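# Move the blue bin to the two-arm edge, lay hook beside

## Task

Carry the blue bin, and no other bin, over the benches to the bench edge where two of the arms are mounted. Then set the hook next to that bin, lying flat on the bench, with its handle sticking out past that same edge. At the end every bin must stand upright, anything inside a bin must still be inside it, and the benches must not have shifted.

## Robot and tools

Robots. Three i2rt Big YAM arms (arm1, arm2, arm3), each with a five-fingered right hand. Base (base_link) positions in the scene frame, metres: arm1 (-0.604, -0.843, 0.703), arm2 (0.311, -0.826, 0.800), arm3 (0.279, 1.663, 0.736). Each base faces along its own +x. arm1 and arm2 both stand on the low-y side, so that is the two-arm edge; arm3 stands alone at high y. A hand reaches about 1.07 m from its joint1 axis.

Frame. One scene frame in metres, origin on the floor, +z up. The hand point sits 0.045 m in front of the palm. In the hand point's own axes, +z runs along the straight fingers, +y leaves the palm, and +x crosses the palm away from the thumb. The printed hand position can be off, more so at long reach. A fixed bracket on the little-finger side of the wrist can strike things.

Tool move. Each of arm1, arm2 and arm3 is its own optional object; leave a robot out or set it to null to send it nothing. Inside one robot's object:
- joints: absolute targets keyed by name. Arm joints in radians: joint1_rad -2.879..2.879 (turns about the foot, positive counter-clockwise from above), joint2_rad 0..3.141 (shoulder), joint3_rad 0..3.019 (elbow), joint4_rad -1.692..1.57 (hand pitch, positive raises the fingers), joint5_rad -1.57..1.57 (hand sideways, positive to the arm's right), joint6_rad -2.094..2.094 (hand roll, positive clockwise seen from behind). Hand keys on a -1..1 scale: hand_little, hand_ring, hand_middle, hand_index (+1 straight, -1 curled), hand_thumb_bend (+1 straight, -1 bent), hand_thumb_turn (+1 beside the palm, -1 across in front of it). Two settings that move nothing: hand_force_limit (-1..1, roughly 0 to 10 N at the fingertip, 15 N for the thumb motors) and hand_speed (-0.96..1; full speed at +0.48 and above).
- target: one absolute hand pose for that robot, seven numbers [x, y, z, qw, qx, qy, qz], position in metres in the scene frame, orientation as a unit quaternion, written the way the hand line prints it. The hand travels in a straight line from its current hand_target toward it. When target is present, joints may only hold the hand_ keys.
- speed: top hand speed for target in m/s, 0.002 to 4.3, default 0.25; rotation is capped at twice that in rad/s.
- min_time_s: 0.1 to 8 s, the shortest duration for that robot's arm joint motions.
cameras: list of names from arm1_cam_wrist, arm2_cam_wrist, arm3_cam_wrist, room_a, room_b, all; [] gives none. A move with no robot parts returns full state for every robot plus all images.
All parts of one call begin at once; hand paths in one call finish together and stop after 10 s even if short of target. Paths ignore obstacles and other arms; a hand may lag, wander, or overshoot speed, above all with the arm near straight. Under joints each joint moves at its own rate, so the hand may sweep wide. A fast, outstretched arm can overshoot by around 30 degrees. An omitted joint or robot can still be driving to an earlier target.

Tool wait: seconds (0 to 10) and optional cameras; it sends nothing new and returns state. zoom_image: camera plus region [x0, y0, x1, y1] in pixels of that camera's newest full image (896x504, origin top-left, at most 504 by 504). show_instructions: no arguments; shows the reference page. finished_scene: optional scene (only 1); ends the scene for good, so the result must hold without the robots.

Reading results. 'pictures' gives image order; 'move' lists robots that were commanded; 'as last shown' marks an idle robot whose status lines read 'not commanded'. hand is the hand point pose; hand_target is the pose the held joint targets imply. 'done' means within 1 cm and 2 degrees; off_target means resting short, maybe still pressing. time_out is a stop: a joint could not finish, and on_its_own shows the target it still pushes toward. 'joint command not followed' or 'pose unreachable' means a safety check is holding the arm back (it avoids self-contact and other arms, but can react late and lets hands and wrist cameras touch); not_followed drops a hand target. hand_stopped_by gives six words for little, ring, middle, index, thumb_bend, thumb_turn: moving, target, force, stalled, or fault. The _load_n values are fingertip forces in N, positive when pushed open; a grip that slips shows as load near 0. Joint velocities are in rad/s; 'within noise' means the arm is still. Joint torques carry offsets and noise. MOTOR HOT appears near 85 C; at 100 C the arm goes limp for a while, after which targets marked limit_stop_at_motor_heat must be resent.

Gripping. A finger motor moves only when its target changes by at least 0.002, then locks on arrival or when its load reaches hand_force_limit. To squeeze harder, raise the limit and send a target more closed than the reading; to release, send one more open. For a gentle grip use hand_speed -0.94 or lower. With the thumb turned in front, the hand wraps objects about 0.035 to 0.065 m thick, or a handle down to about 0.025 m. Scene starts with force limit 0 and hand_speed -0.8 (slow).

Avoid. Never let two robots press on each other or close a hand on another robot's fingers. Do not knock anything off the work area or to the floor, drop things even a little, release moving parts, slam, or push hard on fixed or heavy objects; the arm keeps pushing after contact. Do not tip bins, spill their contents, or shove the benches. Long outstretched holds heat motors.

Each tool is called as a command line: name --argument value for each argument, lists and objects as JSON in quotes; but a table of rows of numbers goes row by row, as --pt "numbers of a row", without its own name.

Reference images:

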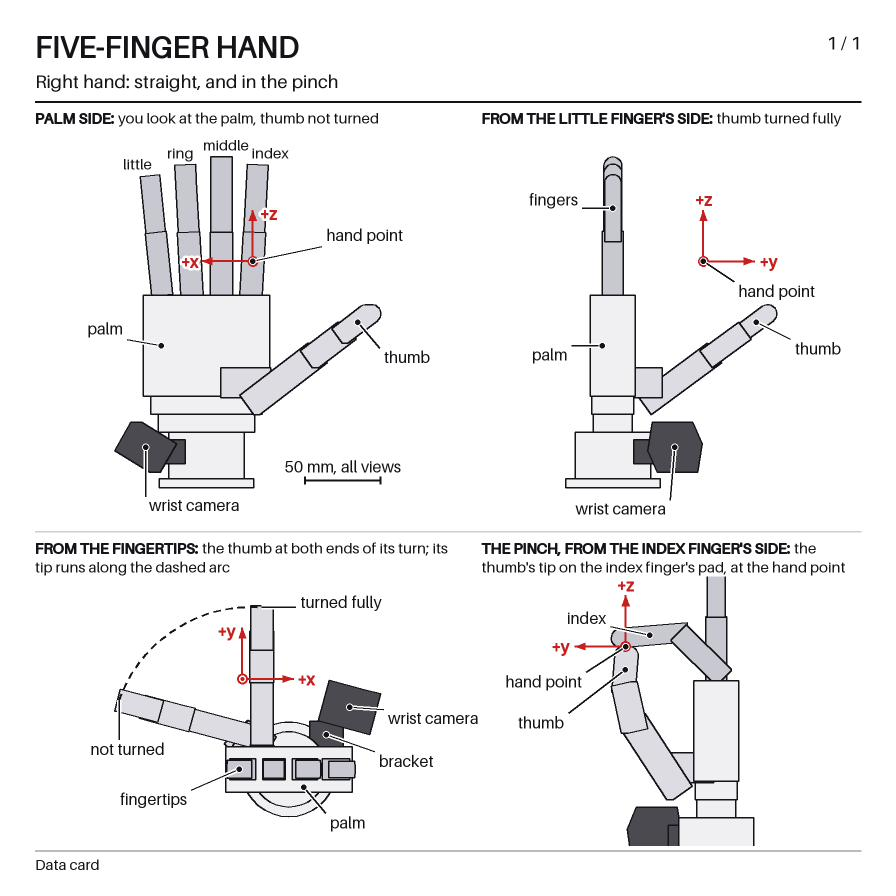

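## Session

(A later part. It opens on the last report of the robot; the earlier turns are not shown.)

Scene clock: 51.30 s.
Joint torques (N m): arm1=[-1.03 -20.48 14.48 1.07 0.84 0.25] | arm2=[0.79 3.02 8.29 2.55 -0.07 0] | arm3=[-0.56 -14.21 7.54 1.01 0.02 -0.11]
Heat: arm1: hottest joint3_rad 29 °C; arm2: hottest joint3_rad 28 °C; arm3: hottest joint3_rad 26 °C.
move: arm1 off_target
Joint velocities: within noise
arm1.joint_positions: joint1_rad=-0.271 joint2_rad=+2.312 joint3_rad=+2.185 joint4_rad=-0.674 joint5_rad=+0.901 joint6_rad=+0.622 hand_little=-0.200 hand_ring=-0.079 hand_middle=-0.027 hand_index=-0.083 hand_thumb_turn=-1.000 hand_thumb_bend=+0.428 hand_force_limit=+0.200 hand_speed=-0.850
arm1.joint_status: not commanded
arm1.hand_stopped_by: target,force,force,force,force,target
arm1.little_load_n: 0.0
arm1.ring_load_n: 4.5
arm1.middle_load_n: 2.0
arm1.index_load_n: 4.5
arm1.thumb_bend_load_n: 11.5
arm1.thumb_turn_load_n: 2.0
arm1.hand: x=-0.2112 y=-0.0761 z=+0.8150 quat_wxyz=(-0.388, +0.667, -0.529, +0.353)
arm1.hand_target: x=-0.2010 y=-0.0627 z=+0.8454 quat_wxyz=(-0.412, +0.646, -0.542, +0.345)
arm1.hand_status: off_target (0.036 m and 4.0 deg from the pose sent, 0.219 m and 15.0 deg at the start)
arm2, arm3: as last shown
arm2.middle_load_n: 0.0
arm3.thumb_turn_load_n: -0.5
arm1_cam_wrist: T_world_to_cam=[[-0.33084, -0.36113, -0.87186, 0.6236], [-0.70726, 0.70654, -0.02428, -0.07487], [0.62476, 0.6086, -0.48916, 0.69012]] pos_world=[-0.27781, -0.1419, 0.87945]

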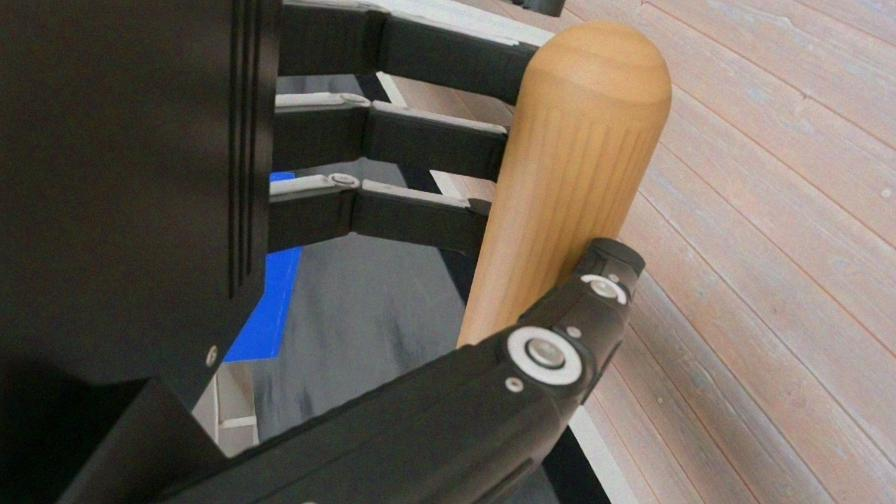

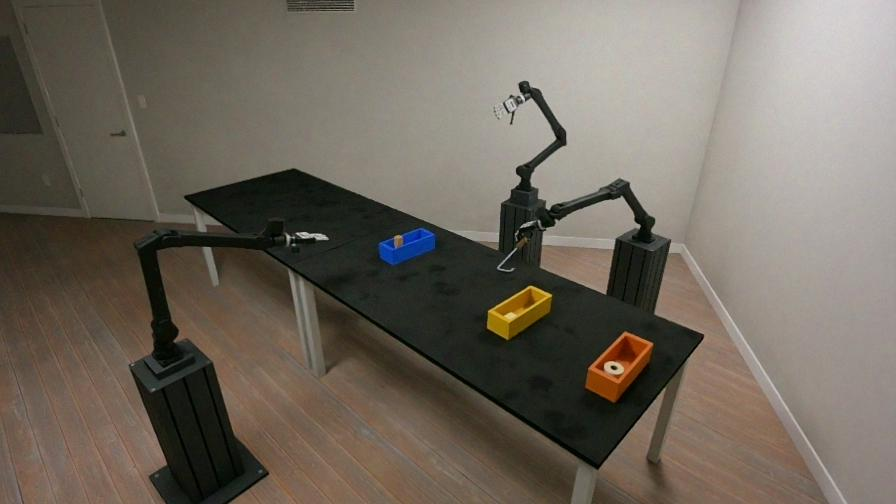

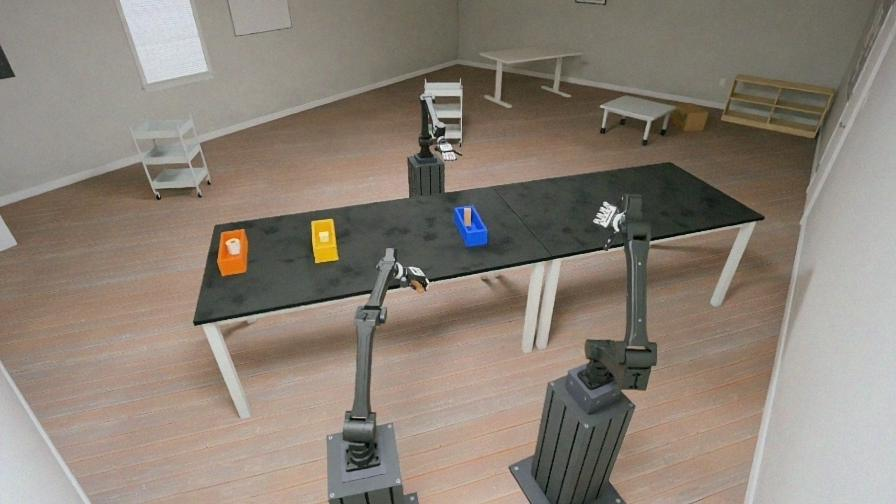

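move --arm1 '{"target": [-0.107, -0.012, 0.84, 0.3961, -0.6218, 0.5698, -0.3630], "speed": 0.15}' --cameras '["arm1_cam_wrist", "room_a", "room_b"]'

zoom_image --camera "room_a" --region '[430, 200, 580, 300]'

zoom_image --camera "room_b" --region '[350, 220, 500, 320]'

Scene clock: 53.23 s.
Joint torques (N m): arm1=[-1.03 -23.88 14.69 2.04 0.66 -0.03] | arm2=[0.5 3.02 8.32 2.5 -0.06 -0.01] | arm3=[-0.5 -14.21 7.56 1.1 0.01 -0.09]
Heat: arm1: hottest joint3_rad 29 °C; arm2: hottest joint3_rad 28 °C; arm3: hottest joint3_rad 26 °C.
move: arm1 off_target
Joint velocities: within noise
arm1.joint_positions: joint1_rad=-0.351 joint2_rad=+2.715 joint3_rad=+2.855 joint4_rad=-0.776 joint5_rad=+0.870 joint6_rad=+0.540 hand_little=-0.200 hand_ring=-0.079 hand_middle=-0.027 hand_index=-0.083 hand_thumb_turn=-1.000 hand_thumb_bend=+0.428 hand_force_limit=+0.200 hand_speed=-0.850
arm1.joint_status: not commanded
arm1.hand_stopped_by: target,force,force,force,force,target
arm1.little_load_n: 0.0
arm1.ring_load_n: 4.5
arm1.middle_load_n: 2.0
arm1.index_load_n: 4.5
arm1.thumb_bend_load_n: 11.0
arm1.thumb_turn_load_n: 2.0
arm1.hand: x=-0.1157 y=-0.0224 z=+0.7993 quat_wxyz=(-0.427, +0.633, -0.541, +0.352)
arm1.hand_target: x=-0.1091 y=-0.0162 z=+0.8398 quat_wxyz=(-0.456, +0.613, -0.544, +0.347)
arm1.hand_status: off_target (0.043 m and 5.1 deg from the pose sent, 0.125 m and 7.1 deg at the start; a joint's target at an end of its range on 22 of 49 steps)
arm2.joint_positions: joint1_rad=-0.501 joint2_rad=+0.565 joint3_rad=+1.445 joint4_rad=-1.227 joint5_rad=-0.131 joint6_rad=-1.187 hand_little=+1.000 hand_ring=+1.000 hand_middle=+1.000 hand_index=+1.000 hand_thumb_turn=+1.000 hand_thumb_bend=+1.000 hand_force_limit=+0.000 hand_speed=-0.800
arm2.joint_status: not commanded
arm2.hand_stopped_by: target,target,target,target,target,target
arm2.little_load_n: 0.0
arm2.ring_load_n: 0.0
arm2.middle_load_n: 0.0
arm2.index_load_n: 0.0
arm2.thumb_bend_load_n: 0.0
arm2.thumb_turn_load_n: 0.0
arm2.hand: x=+0.4031 y=-0.6289 z=+1.3458 quat_wxyz=(-0.447, +0.732, +0.363, +0.366)
arm2.hand_target: x=+0.4021 y=-0.6314 z=+1.3545 quat_wxyz=(-0.452, +0.726, +0.361, +0.372)
arm2.hand_status: not commanded
arm3: as last shown
arm1_cam_wrist: T_world_to_cam=[[-0.28895, -0.27616, -0.91665, 0.70344], [-0.69051, 0.72333, -0.00026, -0.06257], [0.6631, 0.63288, -0.3997, 0.5236]] pos_world=[-0.18715, -0.09184, 0.85408]

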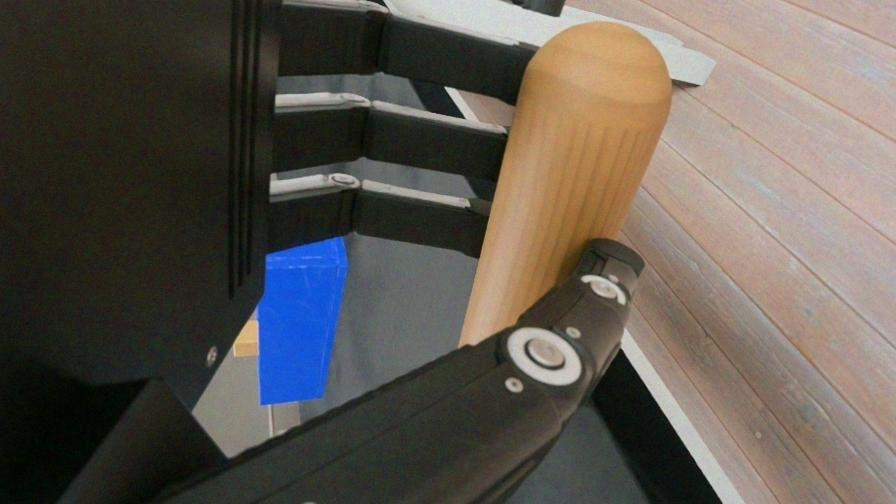

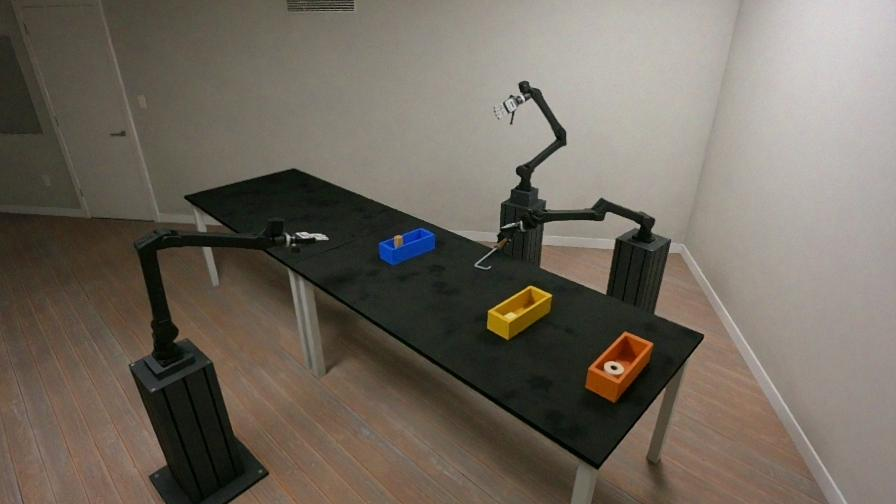

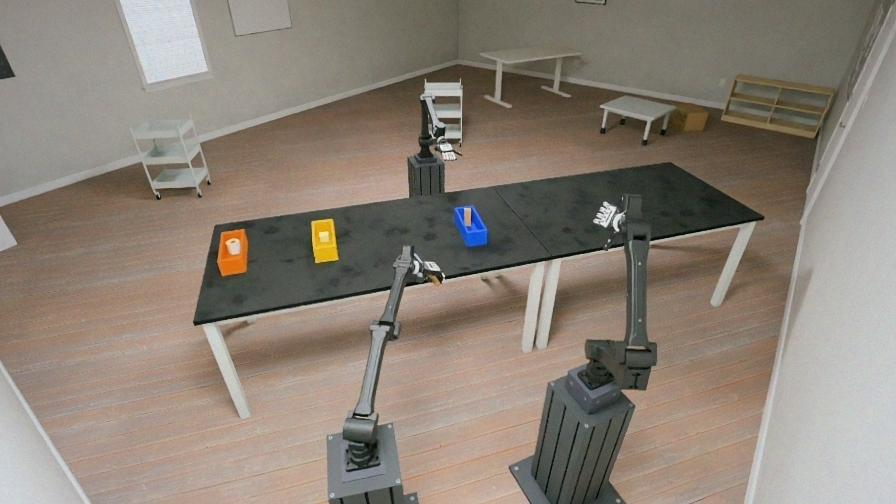

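Scaled by 3.360 from the camera's image (finer frame: 1280x720).

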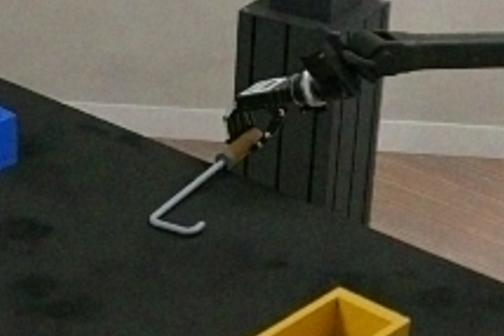

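Scaled by 3.360 from the camera's image (finer frame: 1280x720).

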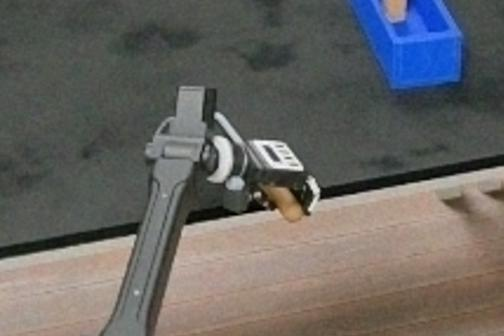

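move --arm1 '{"target": [-0.034, -0.04, 0.845, 0.4401, -0.6909, 0.4838, -0.3082], "speed": 0.12}' --cameras '["arm1_cam_wrist", "room_a", "room_b"]'

zoom_image --camera "room_a" --region '[430, 200, 580, 300]'

zoom_image --camera "room_b" --region '[350, 220, 500, 320]'

Scene clock: 57.17 s.
Joint torques (N m): arm1=[-1.2 -24.82 14.39 2.37 0.51 -0.13] | arm2=[0.73 3.25 8.35 2.5 -0.05 -0.02] | arm3=[-0.5 -14.21 7.58 1.05 -0.01 -0.09]
Heat: arm1: hottest joint3_rad 29 °C; arm2: hottest joint3_rad 28 °C; arm3: hottest joint3_rad 26 °C.
move: arm1 off_target
Joint velocities: within noise
arm1.joint_positions: joint1_rad=-0.471 joint2_rad=+2.715 joint3_rad=+2.861 joint4_rad=-0.730 joint5_rad=+0.590 joint6_rad=+0.337 hand_little=-0.200 hand_ring=-0.079 hand_middle=-0.027 hand_index=-0.083 hand_thumb_turn=-1.000 hand_thumb_bend=+0.428 hand_force_limit=+0.200 hand_speed=-0.850
arm1.joint_status: not commanded
arm1.hand_stopped_by: target,force,force,force,force,target
arm1.little_load_n: 0.0
arm1.ring_load_n: 4.0
arm1.middle_load_n: 2.0
arm1.index_load_n: 4.5
arm1.thumb_bend_load_n: 11.0
arm1.thumb_turn_load_n: 2.0
arm1.hand: x=-0.0492 y=-0.0481 z=+0.7910 quat_wxyz=(-0.421, +0.707, -0.481, +0.301)
arm1.hand_target: x=-0.0370 y=-0.0448 z=+0.8449 quat_wxyz=(-0.457, +0.684, -0.478, +0.307)
arm1.hand_status: off_target (0.057 m and 3.0 deg from the pose sent, 0.095 m and 10.7 deg at the start; a joint's target at an end of its range on 28 of 52 steps)
arm2, arm3: as last shown
arm3.thumb_turn_load_n: 0.0
arm1_cam_wrist: T_world_to_cam=[[-0.28905, -0.3846, -0.87666, 0.67108], [-0.81708, 0.57628, 0.01659, -0.02473], [0.49882, 0.7211, -0.48083, 0.5527]] pos_world=[-0.10192, -0.1262, 0.85447]

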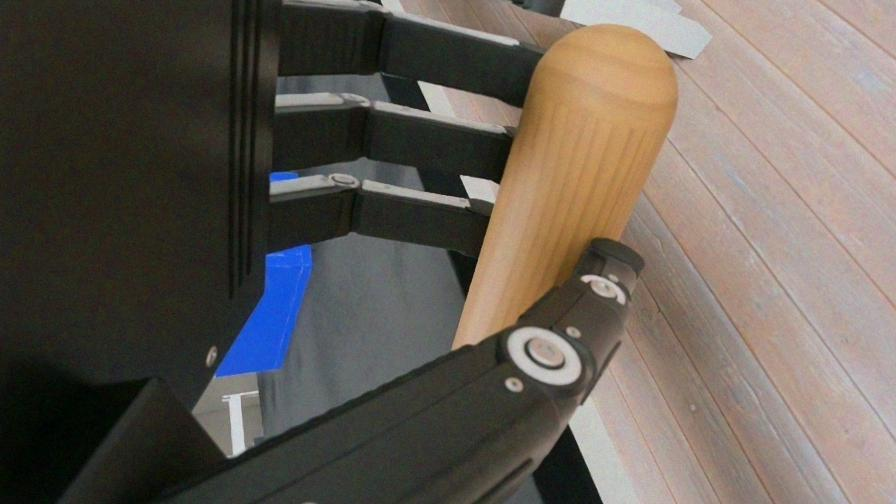

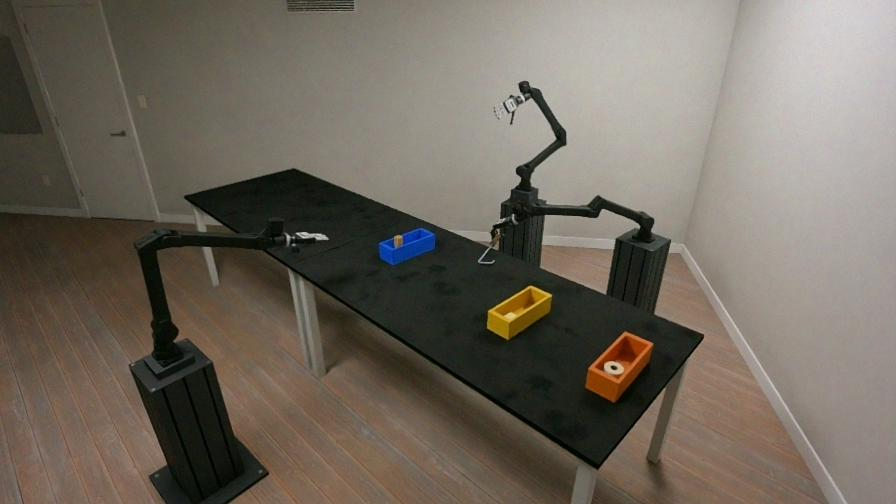

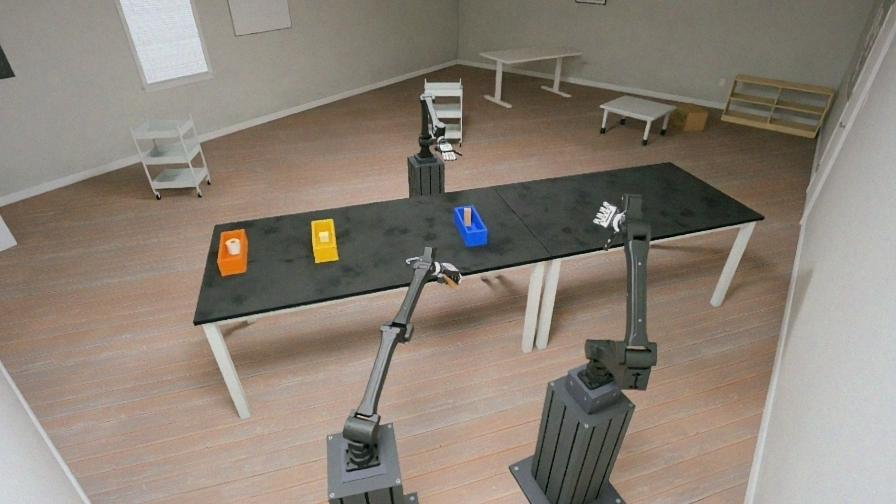

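Scaled by 3.360 from the camera's image (finer frame: 1280x720).

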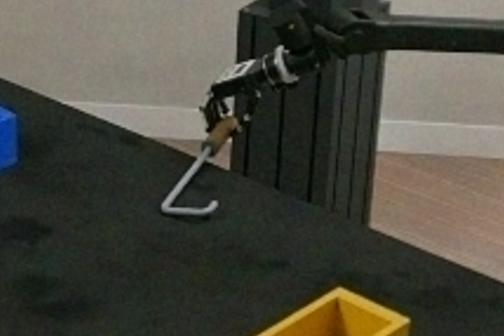

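Scaled by 3.360 from the camera's image (finer frame: 1280x720).

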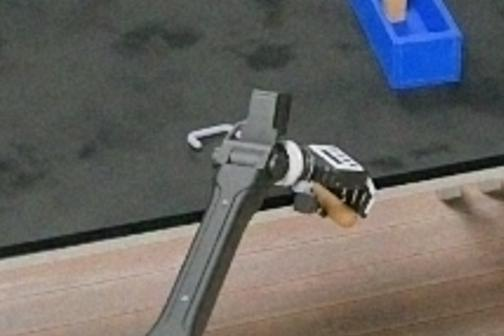

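move --arm1 '{"target": [-0.037, -0.045, 0.828, 0.457, -0.684, 0.478, -0.307], "speed": 0.06}' --cameras '["room_a", "room_b"]'

zoom_image --camera "room_a" --region '[430, 200, 580, 300]'

zoom_image --camera "room_b" --region '[380, 230, 480, 310]'

Scene clock: 58.73 s.
Joint torques (N m): arm1=[-1.14 -26.7 9.42 2.74 0.44 -0.02] | arm2=[0.38 3.19 8.34 2.54 -0.07 0] | arm3=[-0.67 -14.15 7.58 1.05 0 -0.1]
Heat: arm1: hottest joint3_rad 29 °C; arm2: hottest joint3_rad 28 °C; arm3: hottest joint3_rad 26 °C.
move: arm1 off_target
Joint velocities: within noise
arm1.joint_positions: joint1_rad=-0.471 joint2_rad=+2.672 joint3_rad=+2.749 joint4_rad=-0.627 joint5_rad=+0.592 joint6_rad=+0.326 hand_little=-0.200 hand_ring=-0.079 hand_middle=-0.027 hand_index=-0.083 hand_thumb_turn=-1.000 hand_thumb_bend=+0.428 hand_force_limit=+0.200 hand_speed=-0.850
arm1.joint_status: not commanded
arm1.hand_stopped_by: target,force,force,force,force,target
arm1.little_load_n: 0.0
arm1.ring_load_n: 4.5
arm1.middle_load_n: 2.5
arm1.index_load_n: 4.5
arm1.thumb_bend_load_n: 11.5
arm1.thumb_turn_load_n: 1.5
arm1.hand: x=-0.0464 y=-0.0451 z=+0.7870 quat_wxyz=(-0.433, +0.701, -0.479, +0.304)
arm1.hand_target: x=-0.0374 y=-0.0458 z=+0.8280 quat_wxyz=(-0.456, +0.684, -0.478, +0.307)
arm1.hand_status: off_target (0.042 m and 3.3 deg from the pose sent, 0.039 m and 5.0 deg at the start)
arm2: as last shown
arm2.ring_load_n: -0.5
arm3.joint_positions: joint1_rad=-0.082 joint2_rad=+1.646 joint3_rad=+1.278 joint4_rad=+0.134 joint5_rad=-0.042 joint6_rad=-0.012 hand_little=+1.000 hand_ring=+1.000 hand_middle=+1.000 hand_index=+1.000 hand_thumb_turn=+1.000 hand_thumb_bend=+1.000 hand_force_limit=+0.000 hand_speed=-0.800
arm3.joint_status: not commanded
arm3.hand_stopped_by: target,target,target,target,target,target
arm3.little_load_n: 0.0
arm3.ring_load_n: 0.0
arm3.middle_load_n: 0.0
arm3.index_load_n: 0.0
arm3.thumb_bend_load_n: 0.0
arm3.thumb_turn_load_n: 0.0
arm3.hand: x=+0.2945 y=+0.9453 z=+0.9902 quat_wxyz=(-0.002, +0.006, -0.781, +0.625)
arm3.hand_target: x=+0.2852 y=+0.9502 z=+0.9704 quat_wxyz=(+0.000, +0.000, -0.793, +0.609)
arm3.hand_status: not commanded

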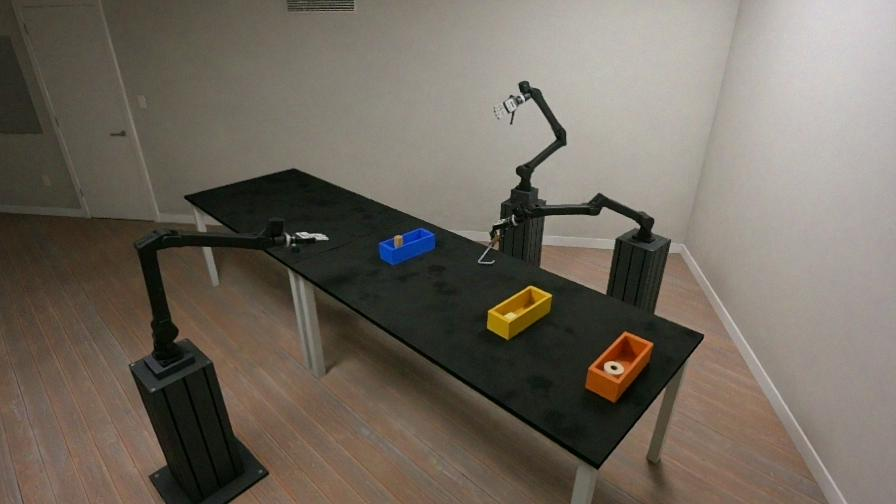

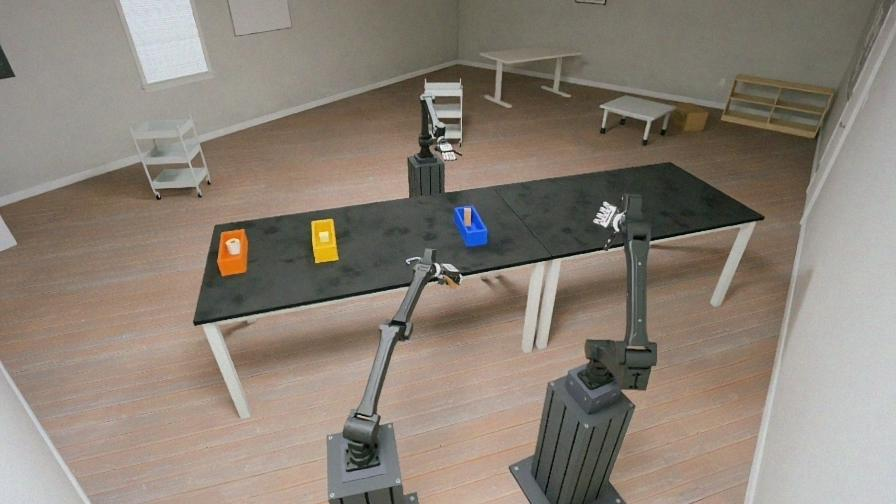

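Scaled by 3.360 from the camera's image (finer frame: 1280x720).

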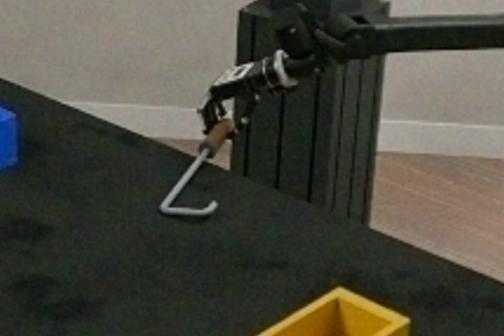

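Scaled by 5.040 from the camera's image (finer frame: 1280x720).

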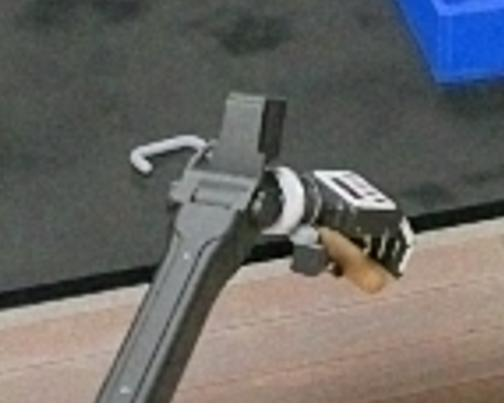

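move --arm1 '{"target": [-0.037, -0.045, 0.808, 0.457, -0.684, 0.478, -0.307], "speed": 0.06}' --cameras '["arm1_cam_wrist", "room_a"]'

zoom_image --camera "room_a" --region '[460, 200, 530, 280]'

Scene clock: 59.83 s.
Joint torques (N m): arm1=[-1.14 -26.11 9.18 2.58 0.4 0] | arm2=[0.56 3.37 8.29 2.51 -0.05 -0.01] | arm3=[-0.56 -14.04 7.56 1.11 -0.01 -0.09]
Heat: arm1: hottest joint3_rad 29 °C; arm2: hottest joint3_rad 28 °C; arm3: hottest joint3_rad 26 °C.
move: arm1 off_target
Joint velocities: within noise
arm1.joint_positions: joint1_rad=-0.471 joint2_rad=+2.652 joint3_rad=+2.678 joint4_rad=-0.561 joint5_rad=+0.593 joint6_rad=+0.326 hand_little=-0.200 hand_ring=-0.079 hand_middle=-0.027 hand_index=-0.083 hand_thumb_turn=-1.000 hand_thumb_bend=+0.428 hand_force_limit=+0.200 hand_speed=-0.850
arm1.joint_status: not commanded
arm1.hand_stopped_by: target,force,force,force,force,target
arm1.little_load_n: 0.0
arm1.ring_load_n: 4.5
arm1.middle_load_n: 2.5
arm1.index_load_n: 4.5
arm1.thumb_bend_load_n: 11.0
arm1.thumb_turn_load_n: 1.0
arm1.hand: x=-0.0456 y=-0.0441 z=+0.7782 quat_wxyz=(-0.440, +0.696, -0.479, +0.304)
arm1.hand_target: x=-0.0371 y=-0.0455 z=+0.8077 quat_wxyz=(-0.457, +0.684, -0.478, +0.307)
arm1.hand_status: off_target (0.031 m and 2.5 deg from the pose sent, 0.023 m and 3.3 deg at the start)
arm2, arm3: as last shown
arm2.ring_load_n: 0.0
arm1_cam_wrist: T_world_to_cam=[[-0.26115, -0.35682, -0.89693, 0.68071], [-0.81898, 0.57373, 0.01021, -0.01902], [0.51095, 0.73723, -0.44206, 0.51299]] pos_world=[-0.09992, -0.12439, 0.83752]

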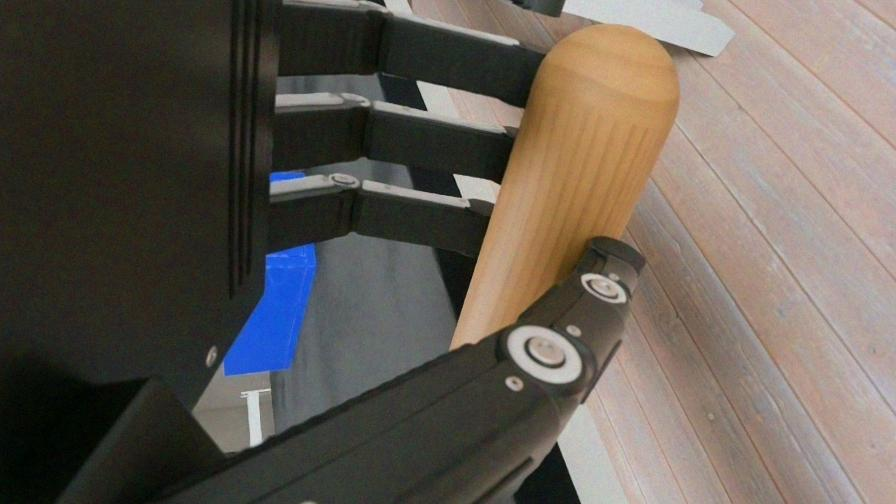

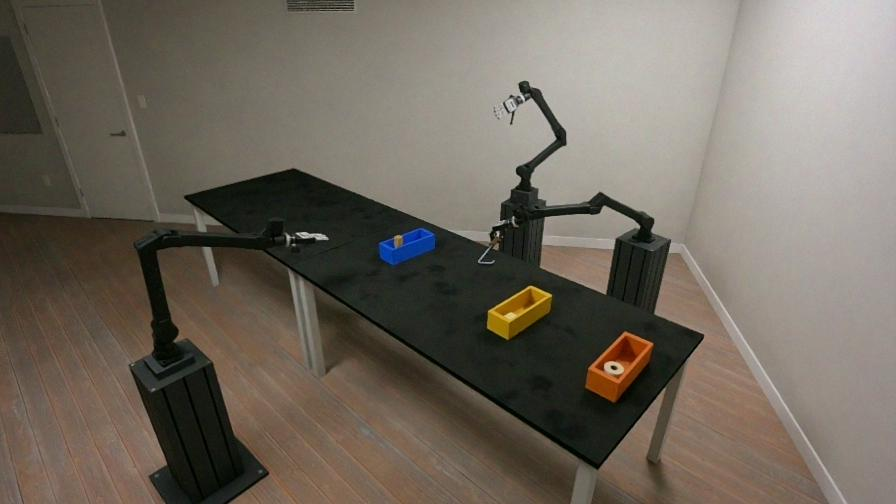

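Scaled by 6.300 from the camera's image (finer frame: 1280x720).

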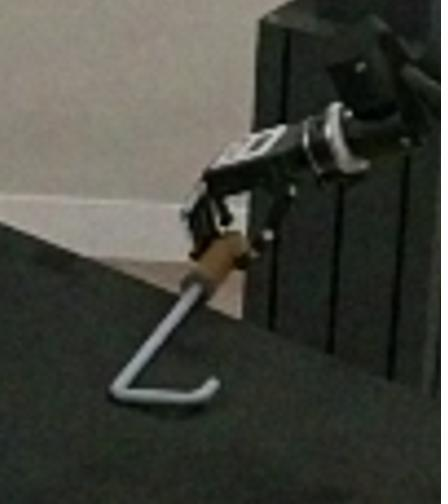

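move --arm1 '{"joints": {"hand_thumb_bend": 0.6, "hand_index": 0.1, "hand_middle": 0.15, "hand_ring": 0.1, "hand_speed": -0.85}}' --cameras '["arm1_cam_wrist", "room_a"]'

zoom_image --camera "room_a" --region '[460, 200, 530, 280]'

Scene clock: 61.53 s.
Joint torques (N m): arm1=[-1.14 -25.29 9.2 2.33 0.4 0] | arm2=[0.79 3.55 8.38 2.58 -0.05 -0.02] | arm3=[-0.62 -14.1 7.51 1.1 0 -0.09]
Heat: arm1: hottest joint3_rad 29 °C; arm2: hottest joint3_rad 28 °C; arm3: hottest joint3_rad 26 °C.
move: arm1 done
Joint velocities: within noise
arm1.joint_positions: joint1_rad=-0.471 joint2_rad=+2.640 joint3_rad=+2.678 joint4_rad=-0.555 joint5_rad=+0.593 joint6_rad=+0.326 hand_little=-0.200 hand_ring=+0.100 hand_middle=+0.150 hand_index=+0.100 hand_thumb_turn=-1.000 hand_thumb_bend=+0.600 hand_force_limit=+0.200 hand_speed=-0.850
arm1.joint_status: all done
arm1.hand_stopped_by: target,target,target,target,target,target
arm1.little_load_n: 0.5
arm1.ring_load_n: 0.0
arm1.middle_load_n: 0.0
arm1.index_load_n: 0.0
arm1.thumb_bend_load_n: 0.0
arm1.thumb_turn_load_n: 0.0
arm1.hand: x=-0.0448 y=-0.0427 z=+0.7902 quat_wxyz=(-0.447, +0.692, -0.479, +0.303)
arm1.hand_target: x=-0.0371 y=-0.0455 z=+0.8080 quat_wxyz=(-0.457, +0.684, -0.478, +0.307)
arm1.hand_status: not commanded
arm2, arm3: as last shown
arm3.thumb_bend_load_n: -0.5
arm3.thumb_turn_load_n: -0.5
arm1_cam_wrist: T_world_to_cam=[[-0.25319, -0.3436, -0.90434, 0.69895], [-0.81911, 0.57353, 0.01142, -0.02031], [0.51474, 0.74364, -0.42666, 0.50521]] pos_world=[-0.09972, -0.12389, 0.84788]

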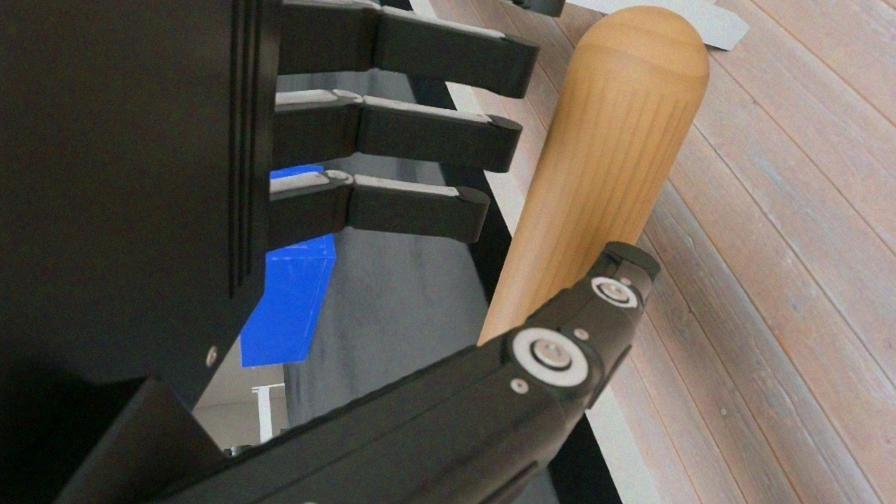

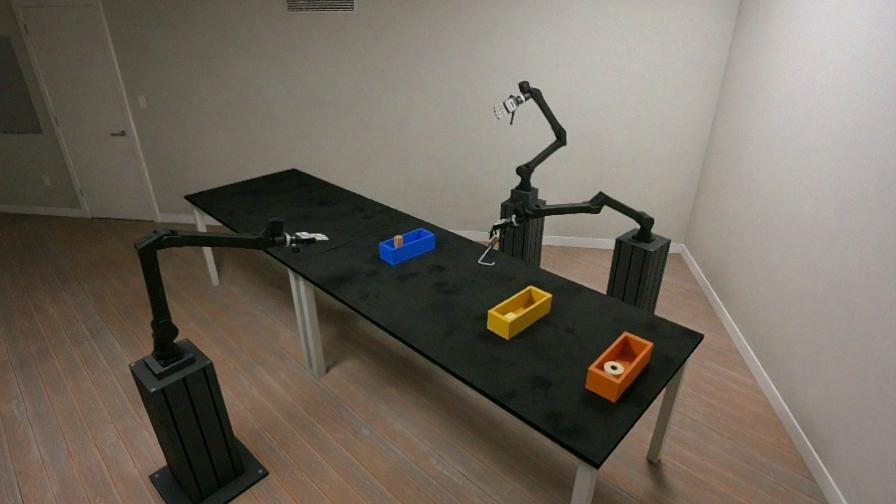

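Scaled by 6.300 from the camera's image (finer frame: 1280x720).

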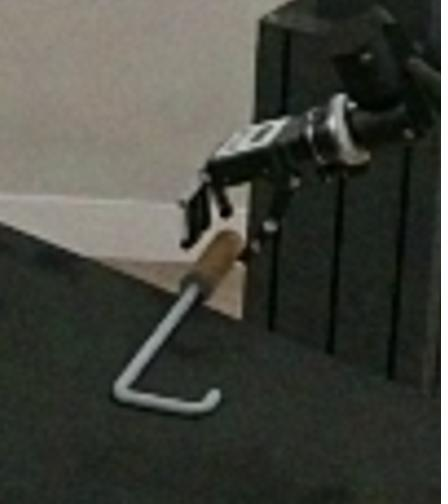

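move --arm1 '{"target": [-0.04, -0.055, 0.92, 0.457, -0.684, 0.478, -0.307], "speed": 0.12}' --arm2 '{"target": [0.28, -0.28, 1.02, 0, 0.819, -0.5736, 0], "speed": 0.4}' --cameras '["arm2_cam_wrist", "room_a", "room_b"]'

Scene clock: 66.43 s.
Joint torques (N m): arm1=[-1.61 -23.65 13.11 1.29 0.23 -0.07] | arm2=[-0.26 -15.91 12.15 0.08 -0.18 0.13] | arm3=[-0.85 -13.98 7.58 1.07 0 -0.1]
Heat: arm1: hottest joint3_rad 30 °C; arm2: hottest joint3_rad 29 °C; arm3: hottest joint3_rad 26 °C.
move: arm1 off_target; arm2 off_target
Joint velocities: within noise
arm1.joint_positions: joint1_rad=-0.473 joint2_rad=+2.614 joint3_rad=+2.877 joint4_rad=-0.747 joint5_rad=+0.584 joint6_rad=+0.313 hand_little=-0.200 hand_ring=+0.100 hand_middle=+0.150 hand_index=+0.100 hand_thumb_turn=-1.000 hand_thumb_bend=+0.600 hand_force_limit=+0.200 hand_speed=-0.850
arm1.joint_status: not commanded
arm1.hand_stopped_by: target,target,target,target,target,target
arm1.little_load_n: 0.0
arm1.ring_load_n: 0.0
arm1.middle_load_n: 0.0
arm1.index_load_n: 0.0
arm1.thumb_bend_load_n: 0.0
arm1.thumb_turn_load_n: 0.0
arm1.hand: x=-0.0491 y=-0.0516 z=+0.8906 quat_wxyz=(-0.459, +0.687, -0.474, +0.302)
arm1.hand_target: x=-0.0411 y=-0.0567 z=+0.9193 quat_wxyz=(-0.473, +0.678, -0.472, +0.307)
arm1.hand_status: off_target (0.031 m and 0.8 deg from the pose sent, 0.131 m and 1.5 deg at the start; a joint's target at an end of its range on 41 of 117 steps)
arm2.joint_positions: joint1_rad=-0.204 joint2_rad=+1.743 joint3_rad=+1.697 joint4_rad=-1.559 joint5_rad=-0.004 joint6_rad=+1.140 hand_little=+1.000 hand_ring=+1.000 hand_middle=+1.000 hand_index=+1.000 hand_thumb_turn=+1.000 hand_thumb_bend=+1.000 hand_force_limit=+0.000 hand_speed=-0.800
arm2.joint_status: not commanded
arm2.hand_stopped_by: target,target,target,target,target,target
arm2.little_load_n: 0.0
arm2.ring_load_n: 0.0
arm2.middle_load_n: 0.0
arm2.index_load_n: 0.0
arm2.thumb_bend_load_n: 0.0
arm2.thumb_turn_load_n: 0.0
arm2.hand: x=+0.2763 y=-0.2948 z=+1.0085 quat_wxyz=(+0.012, +0.824, -0.567, +0.009)
arm2.hand_target: x=+0.2799 y=-0.2807 z=+1.0201 quat_wxyz=(+0.000, +0.819, -0.574, +0.000)
arm2.hand_status: off_target (0.019 m and 1.9 deg from the pose sent, 0.493 m and 133.9 deg at the start)
arm3: as last shown
arm3.ring_load_n: -0.5
arm3.thumb_bend_load_n: 0.0
arm3.thumb_turn_load_n: 0.0
arm2_cam_wrist: T_world_to_cam=[[-0.83121, -0.55595, 0.00287, 0.0622], [-0.48201, 0.72322, 0.4946, -0.15678], [-0.27705, 0.40973, -0.86912, 1.18777]] pos_world=[0.30521, -0.3387, 1.10968]

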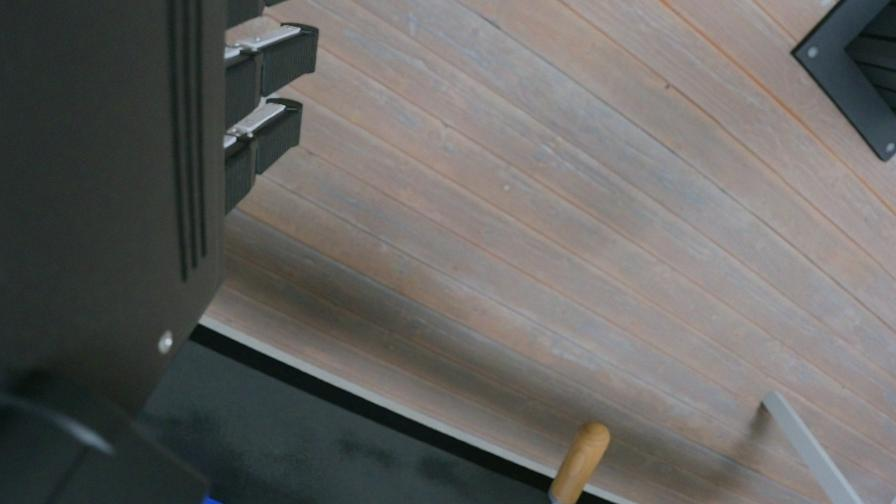

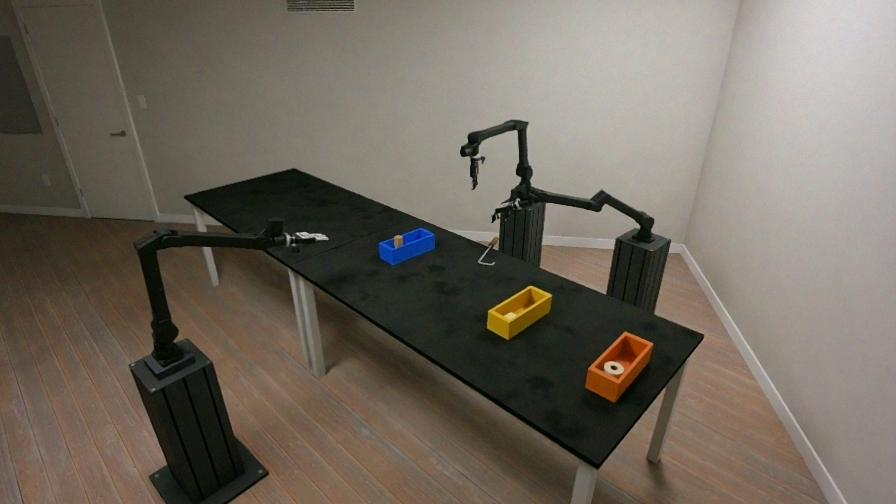

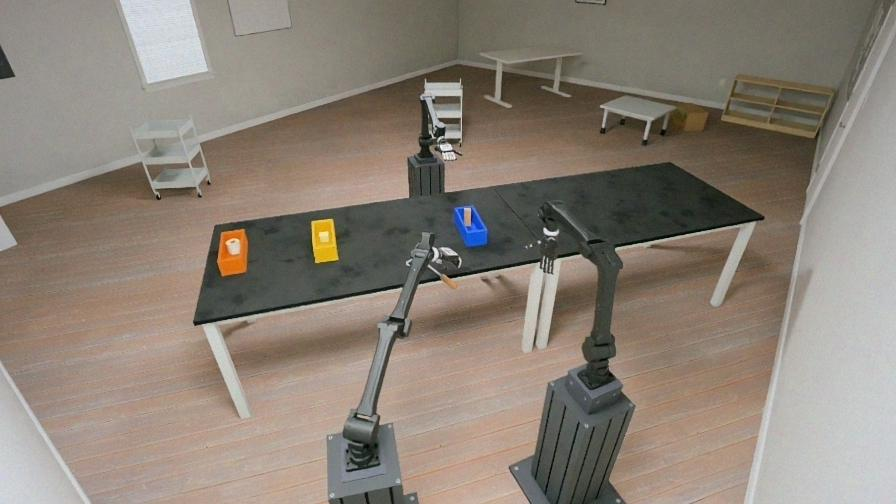

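move --arm1 '{"target": [-0.45, -0.35, 1.05, 0.457, -0.684, 0.478, -0.307], "speed": 0.3}' --arm2 '{"target": [0.09, -0.10, 0.88, 0, 0.819, -0.5736, 0], "speed": 0.2}' --cameras '["arm2_cam_wrist", "room_a", "room_b"]'

Scene clock: 69.57 s.
Joint torques (N m): arm1=[-0.56 -7.3 9.55 0.94 0.72 0.26] | arm2=[0.38 -23.94 12.26 -0.08 -0.14 0.15] | arm3=[-0.62 -14.1 7.5 1.03 -0.02 -0.1]
Heat: arm1: hottest joint3_rad 30 °C; arm2: hottest joint3_rad 29 °C; arm3: hottest joint3_rad 26 °C.
move: arm1 done; arm2 done
Joint velocities: within noise
arm1.joint_positions: joint1_rad=+0.023 joint2_rad=+1.249 joint3_rad=+1.316 joint4_rad=-0.853 joint5_rad=+1.001 joint6_rad=+0.727 hand_little=-0.200 hand_ring=+0.100 hand_middle=+0.150 hand_index=+0.100 hand_thumb_turn=-1.000 hand_thumb_bend=+0.600 hand_force_limit=+0.200 hand_speed=-0.850
arm1.joint_status: not commanded
arm1.hand_stopped_by: target,target,target,target,target,target
arm1.little_load_n: 0.0
arm1.ring_load_n: 0.0
arm1.middle_load_n: 0.0
arm1.index_load_n: 0.0
arm1.thumb_bend_load_n: 0.0
arm1.thumb_turn_load_n: 0.0
arm1.hand: x=-0.4504 y=-0.3520 z=+1.0534 quat_wxyz=(-0.460, +0.685, -0.474, +0.307)
arm1.hand_target: x=-0.4501 y=-0.3500 z=+1.0499 quat_wxyz=(-0.457, +0.684, -0.478, +0.307)
arm1.hand_status: done (0.004 m and 0.6 deg from the pose sent, 0.524 m and 0.8 deg at the start)
arm2.joint_positions: joint1_rad=+0.069 joint2_rad=+2.395 joint3_rad=+2.430 joint4_rad=-1.613 joint5_rad=-0.006 joint6_rad=+1.421 hand_little=+1.000 hand_ring=+1.000 hand_middle=+1.000 hand_index=+1.000 hand_thumb_turn=+1.000 hand_thumb_bend=+1.000 hand_force_limit=+0.000 hand_speed=-0.800
arm2.joint_status: not commanded
arm2.hand_stopped_by: target,target,target,target,target,target
arm2.little_load_n: 0.0
arm2.ring_load_n: 0.0
arm2.middle_load_n: 0.0
arm2.index_load_n: 0.0
arm2.thumb_bend_load_n: 0.0
arm2.thumb_turn_load_n: 0.0
arm2.hand: x=+0.0929 y=-0.1089 z=+0.8839 quat_wxyz=(+0.002, +0.821, -0.570, +0.003)
arm2.hand_target: x=+0.0901 y=-0.1005 z=+0.8800 quat_wxyz=(-0.001, +0.819, -0.574, -0.001)
arm2.hand_status: done (0.010 m and 0.6 deg from the pose sent, 0.299 m and 2.0 deg at the start)
arm3: as last shown
arm3.ring_load_n: 0.0
arm2_cam_wrist: T_world_to_cam=[[-0.83555, -0.54927, -0.01237, 0.02804], [-0.47737, 0.71465, 0.51126, -0.33413], [-0.27198, 0.43309, -0.85934, 0.94598]] pos_world=[0.12122, -0.15551, 0.98409]

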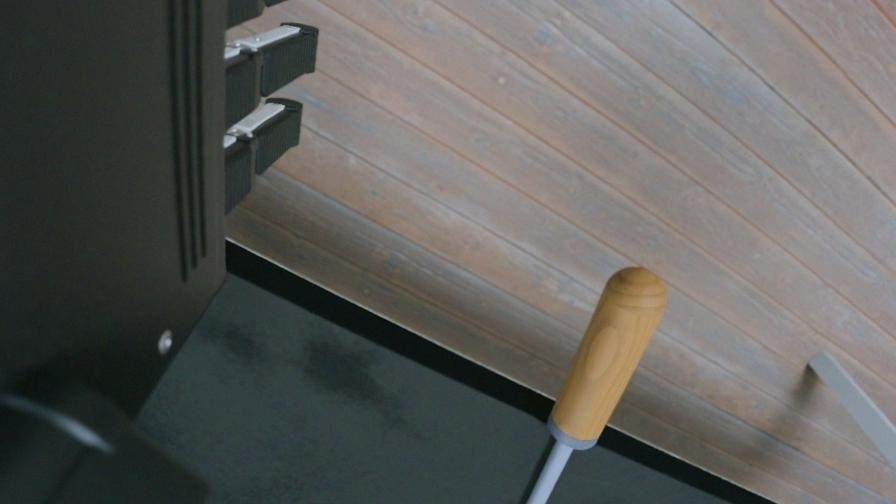

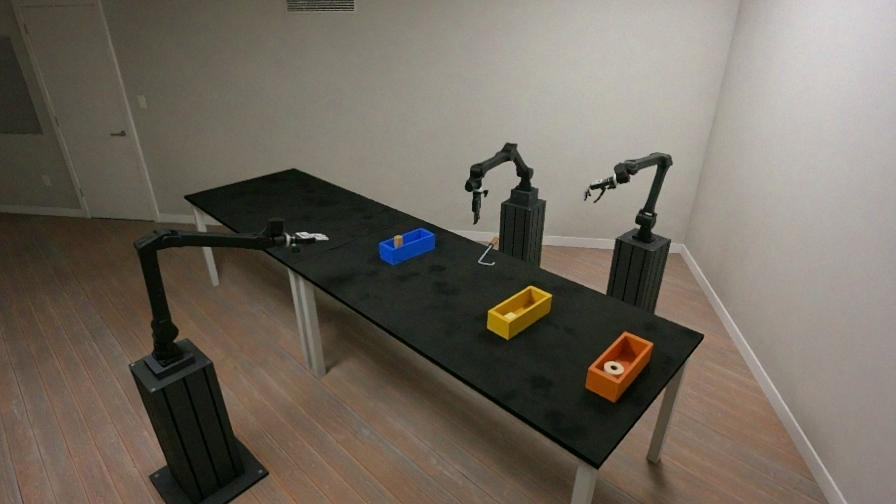

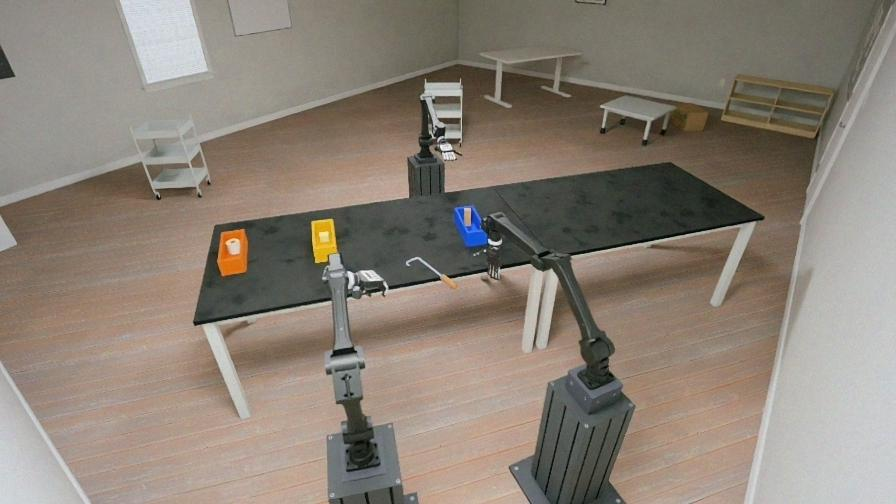

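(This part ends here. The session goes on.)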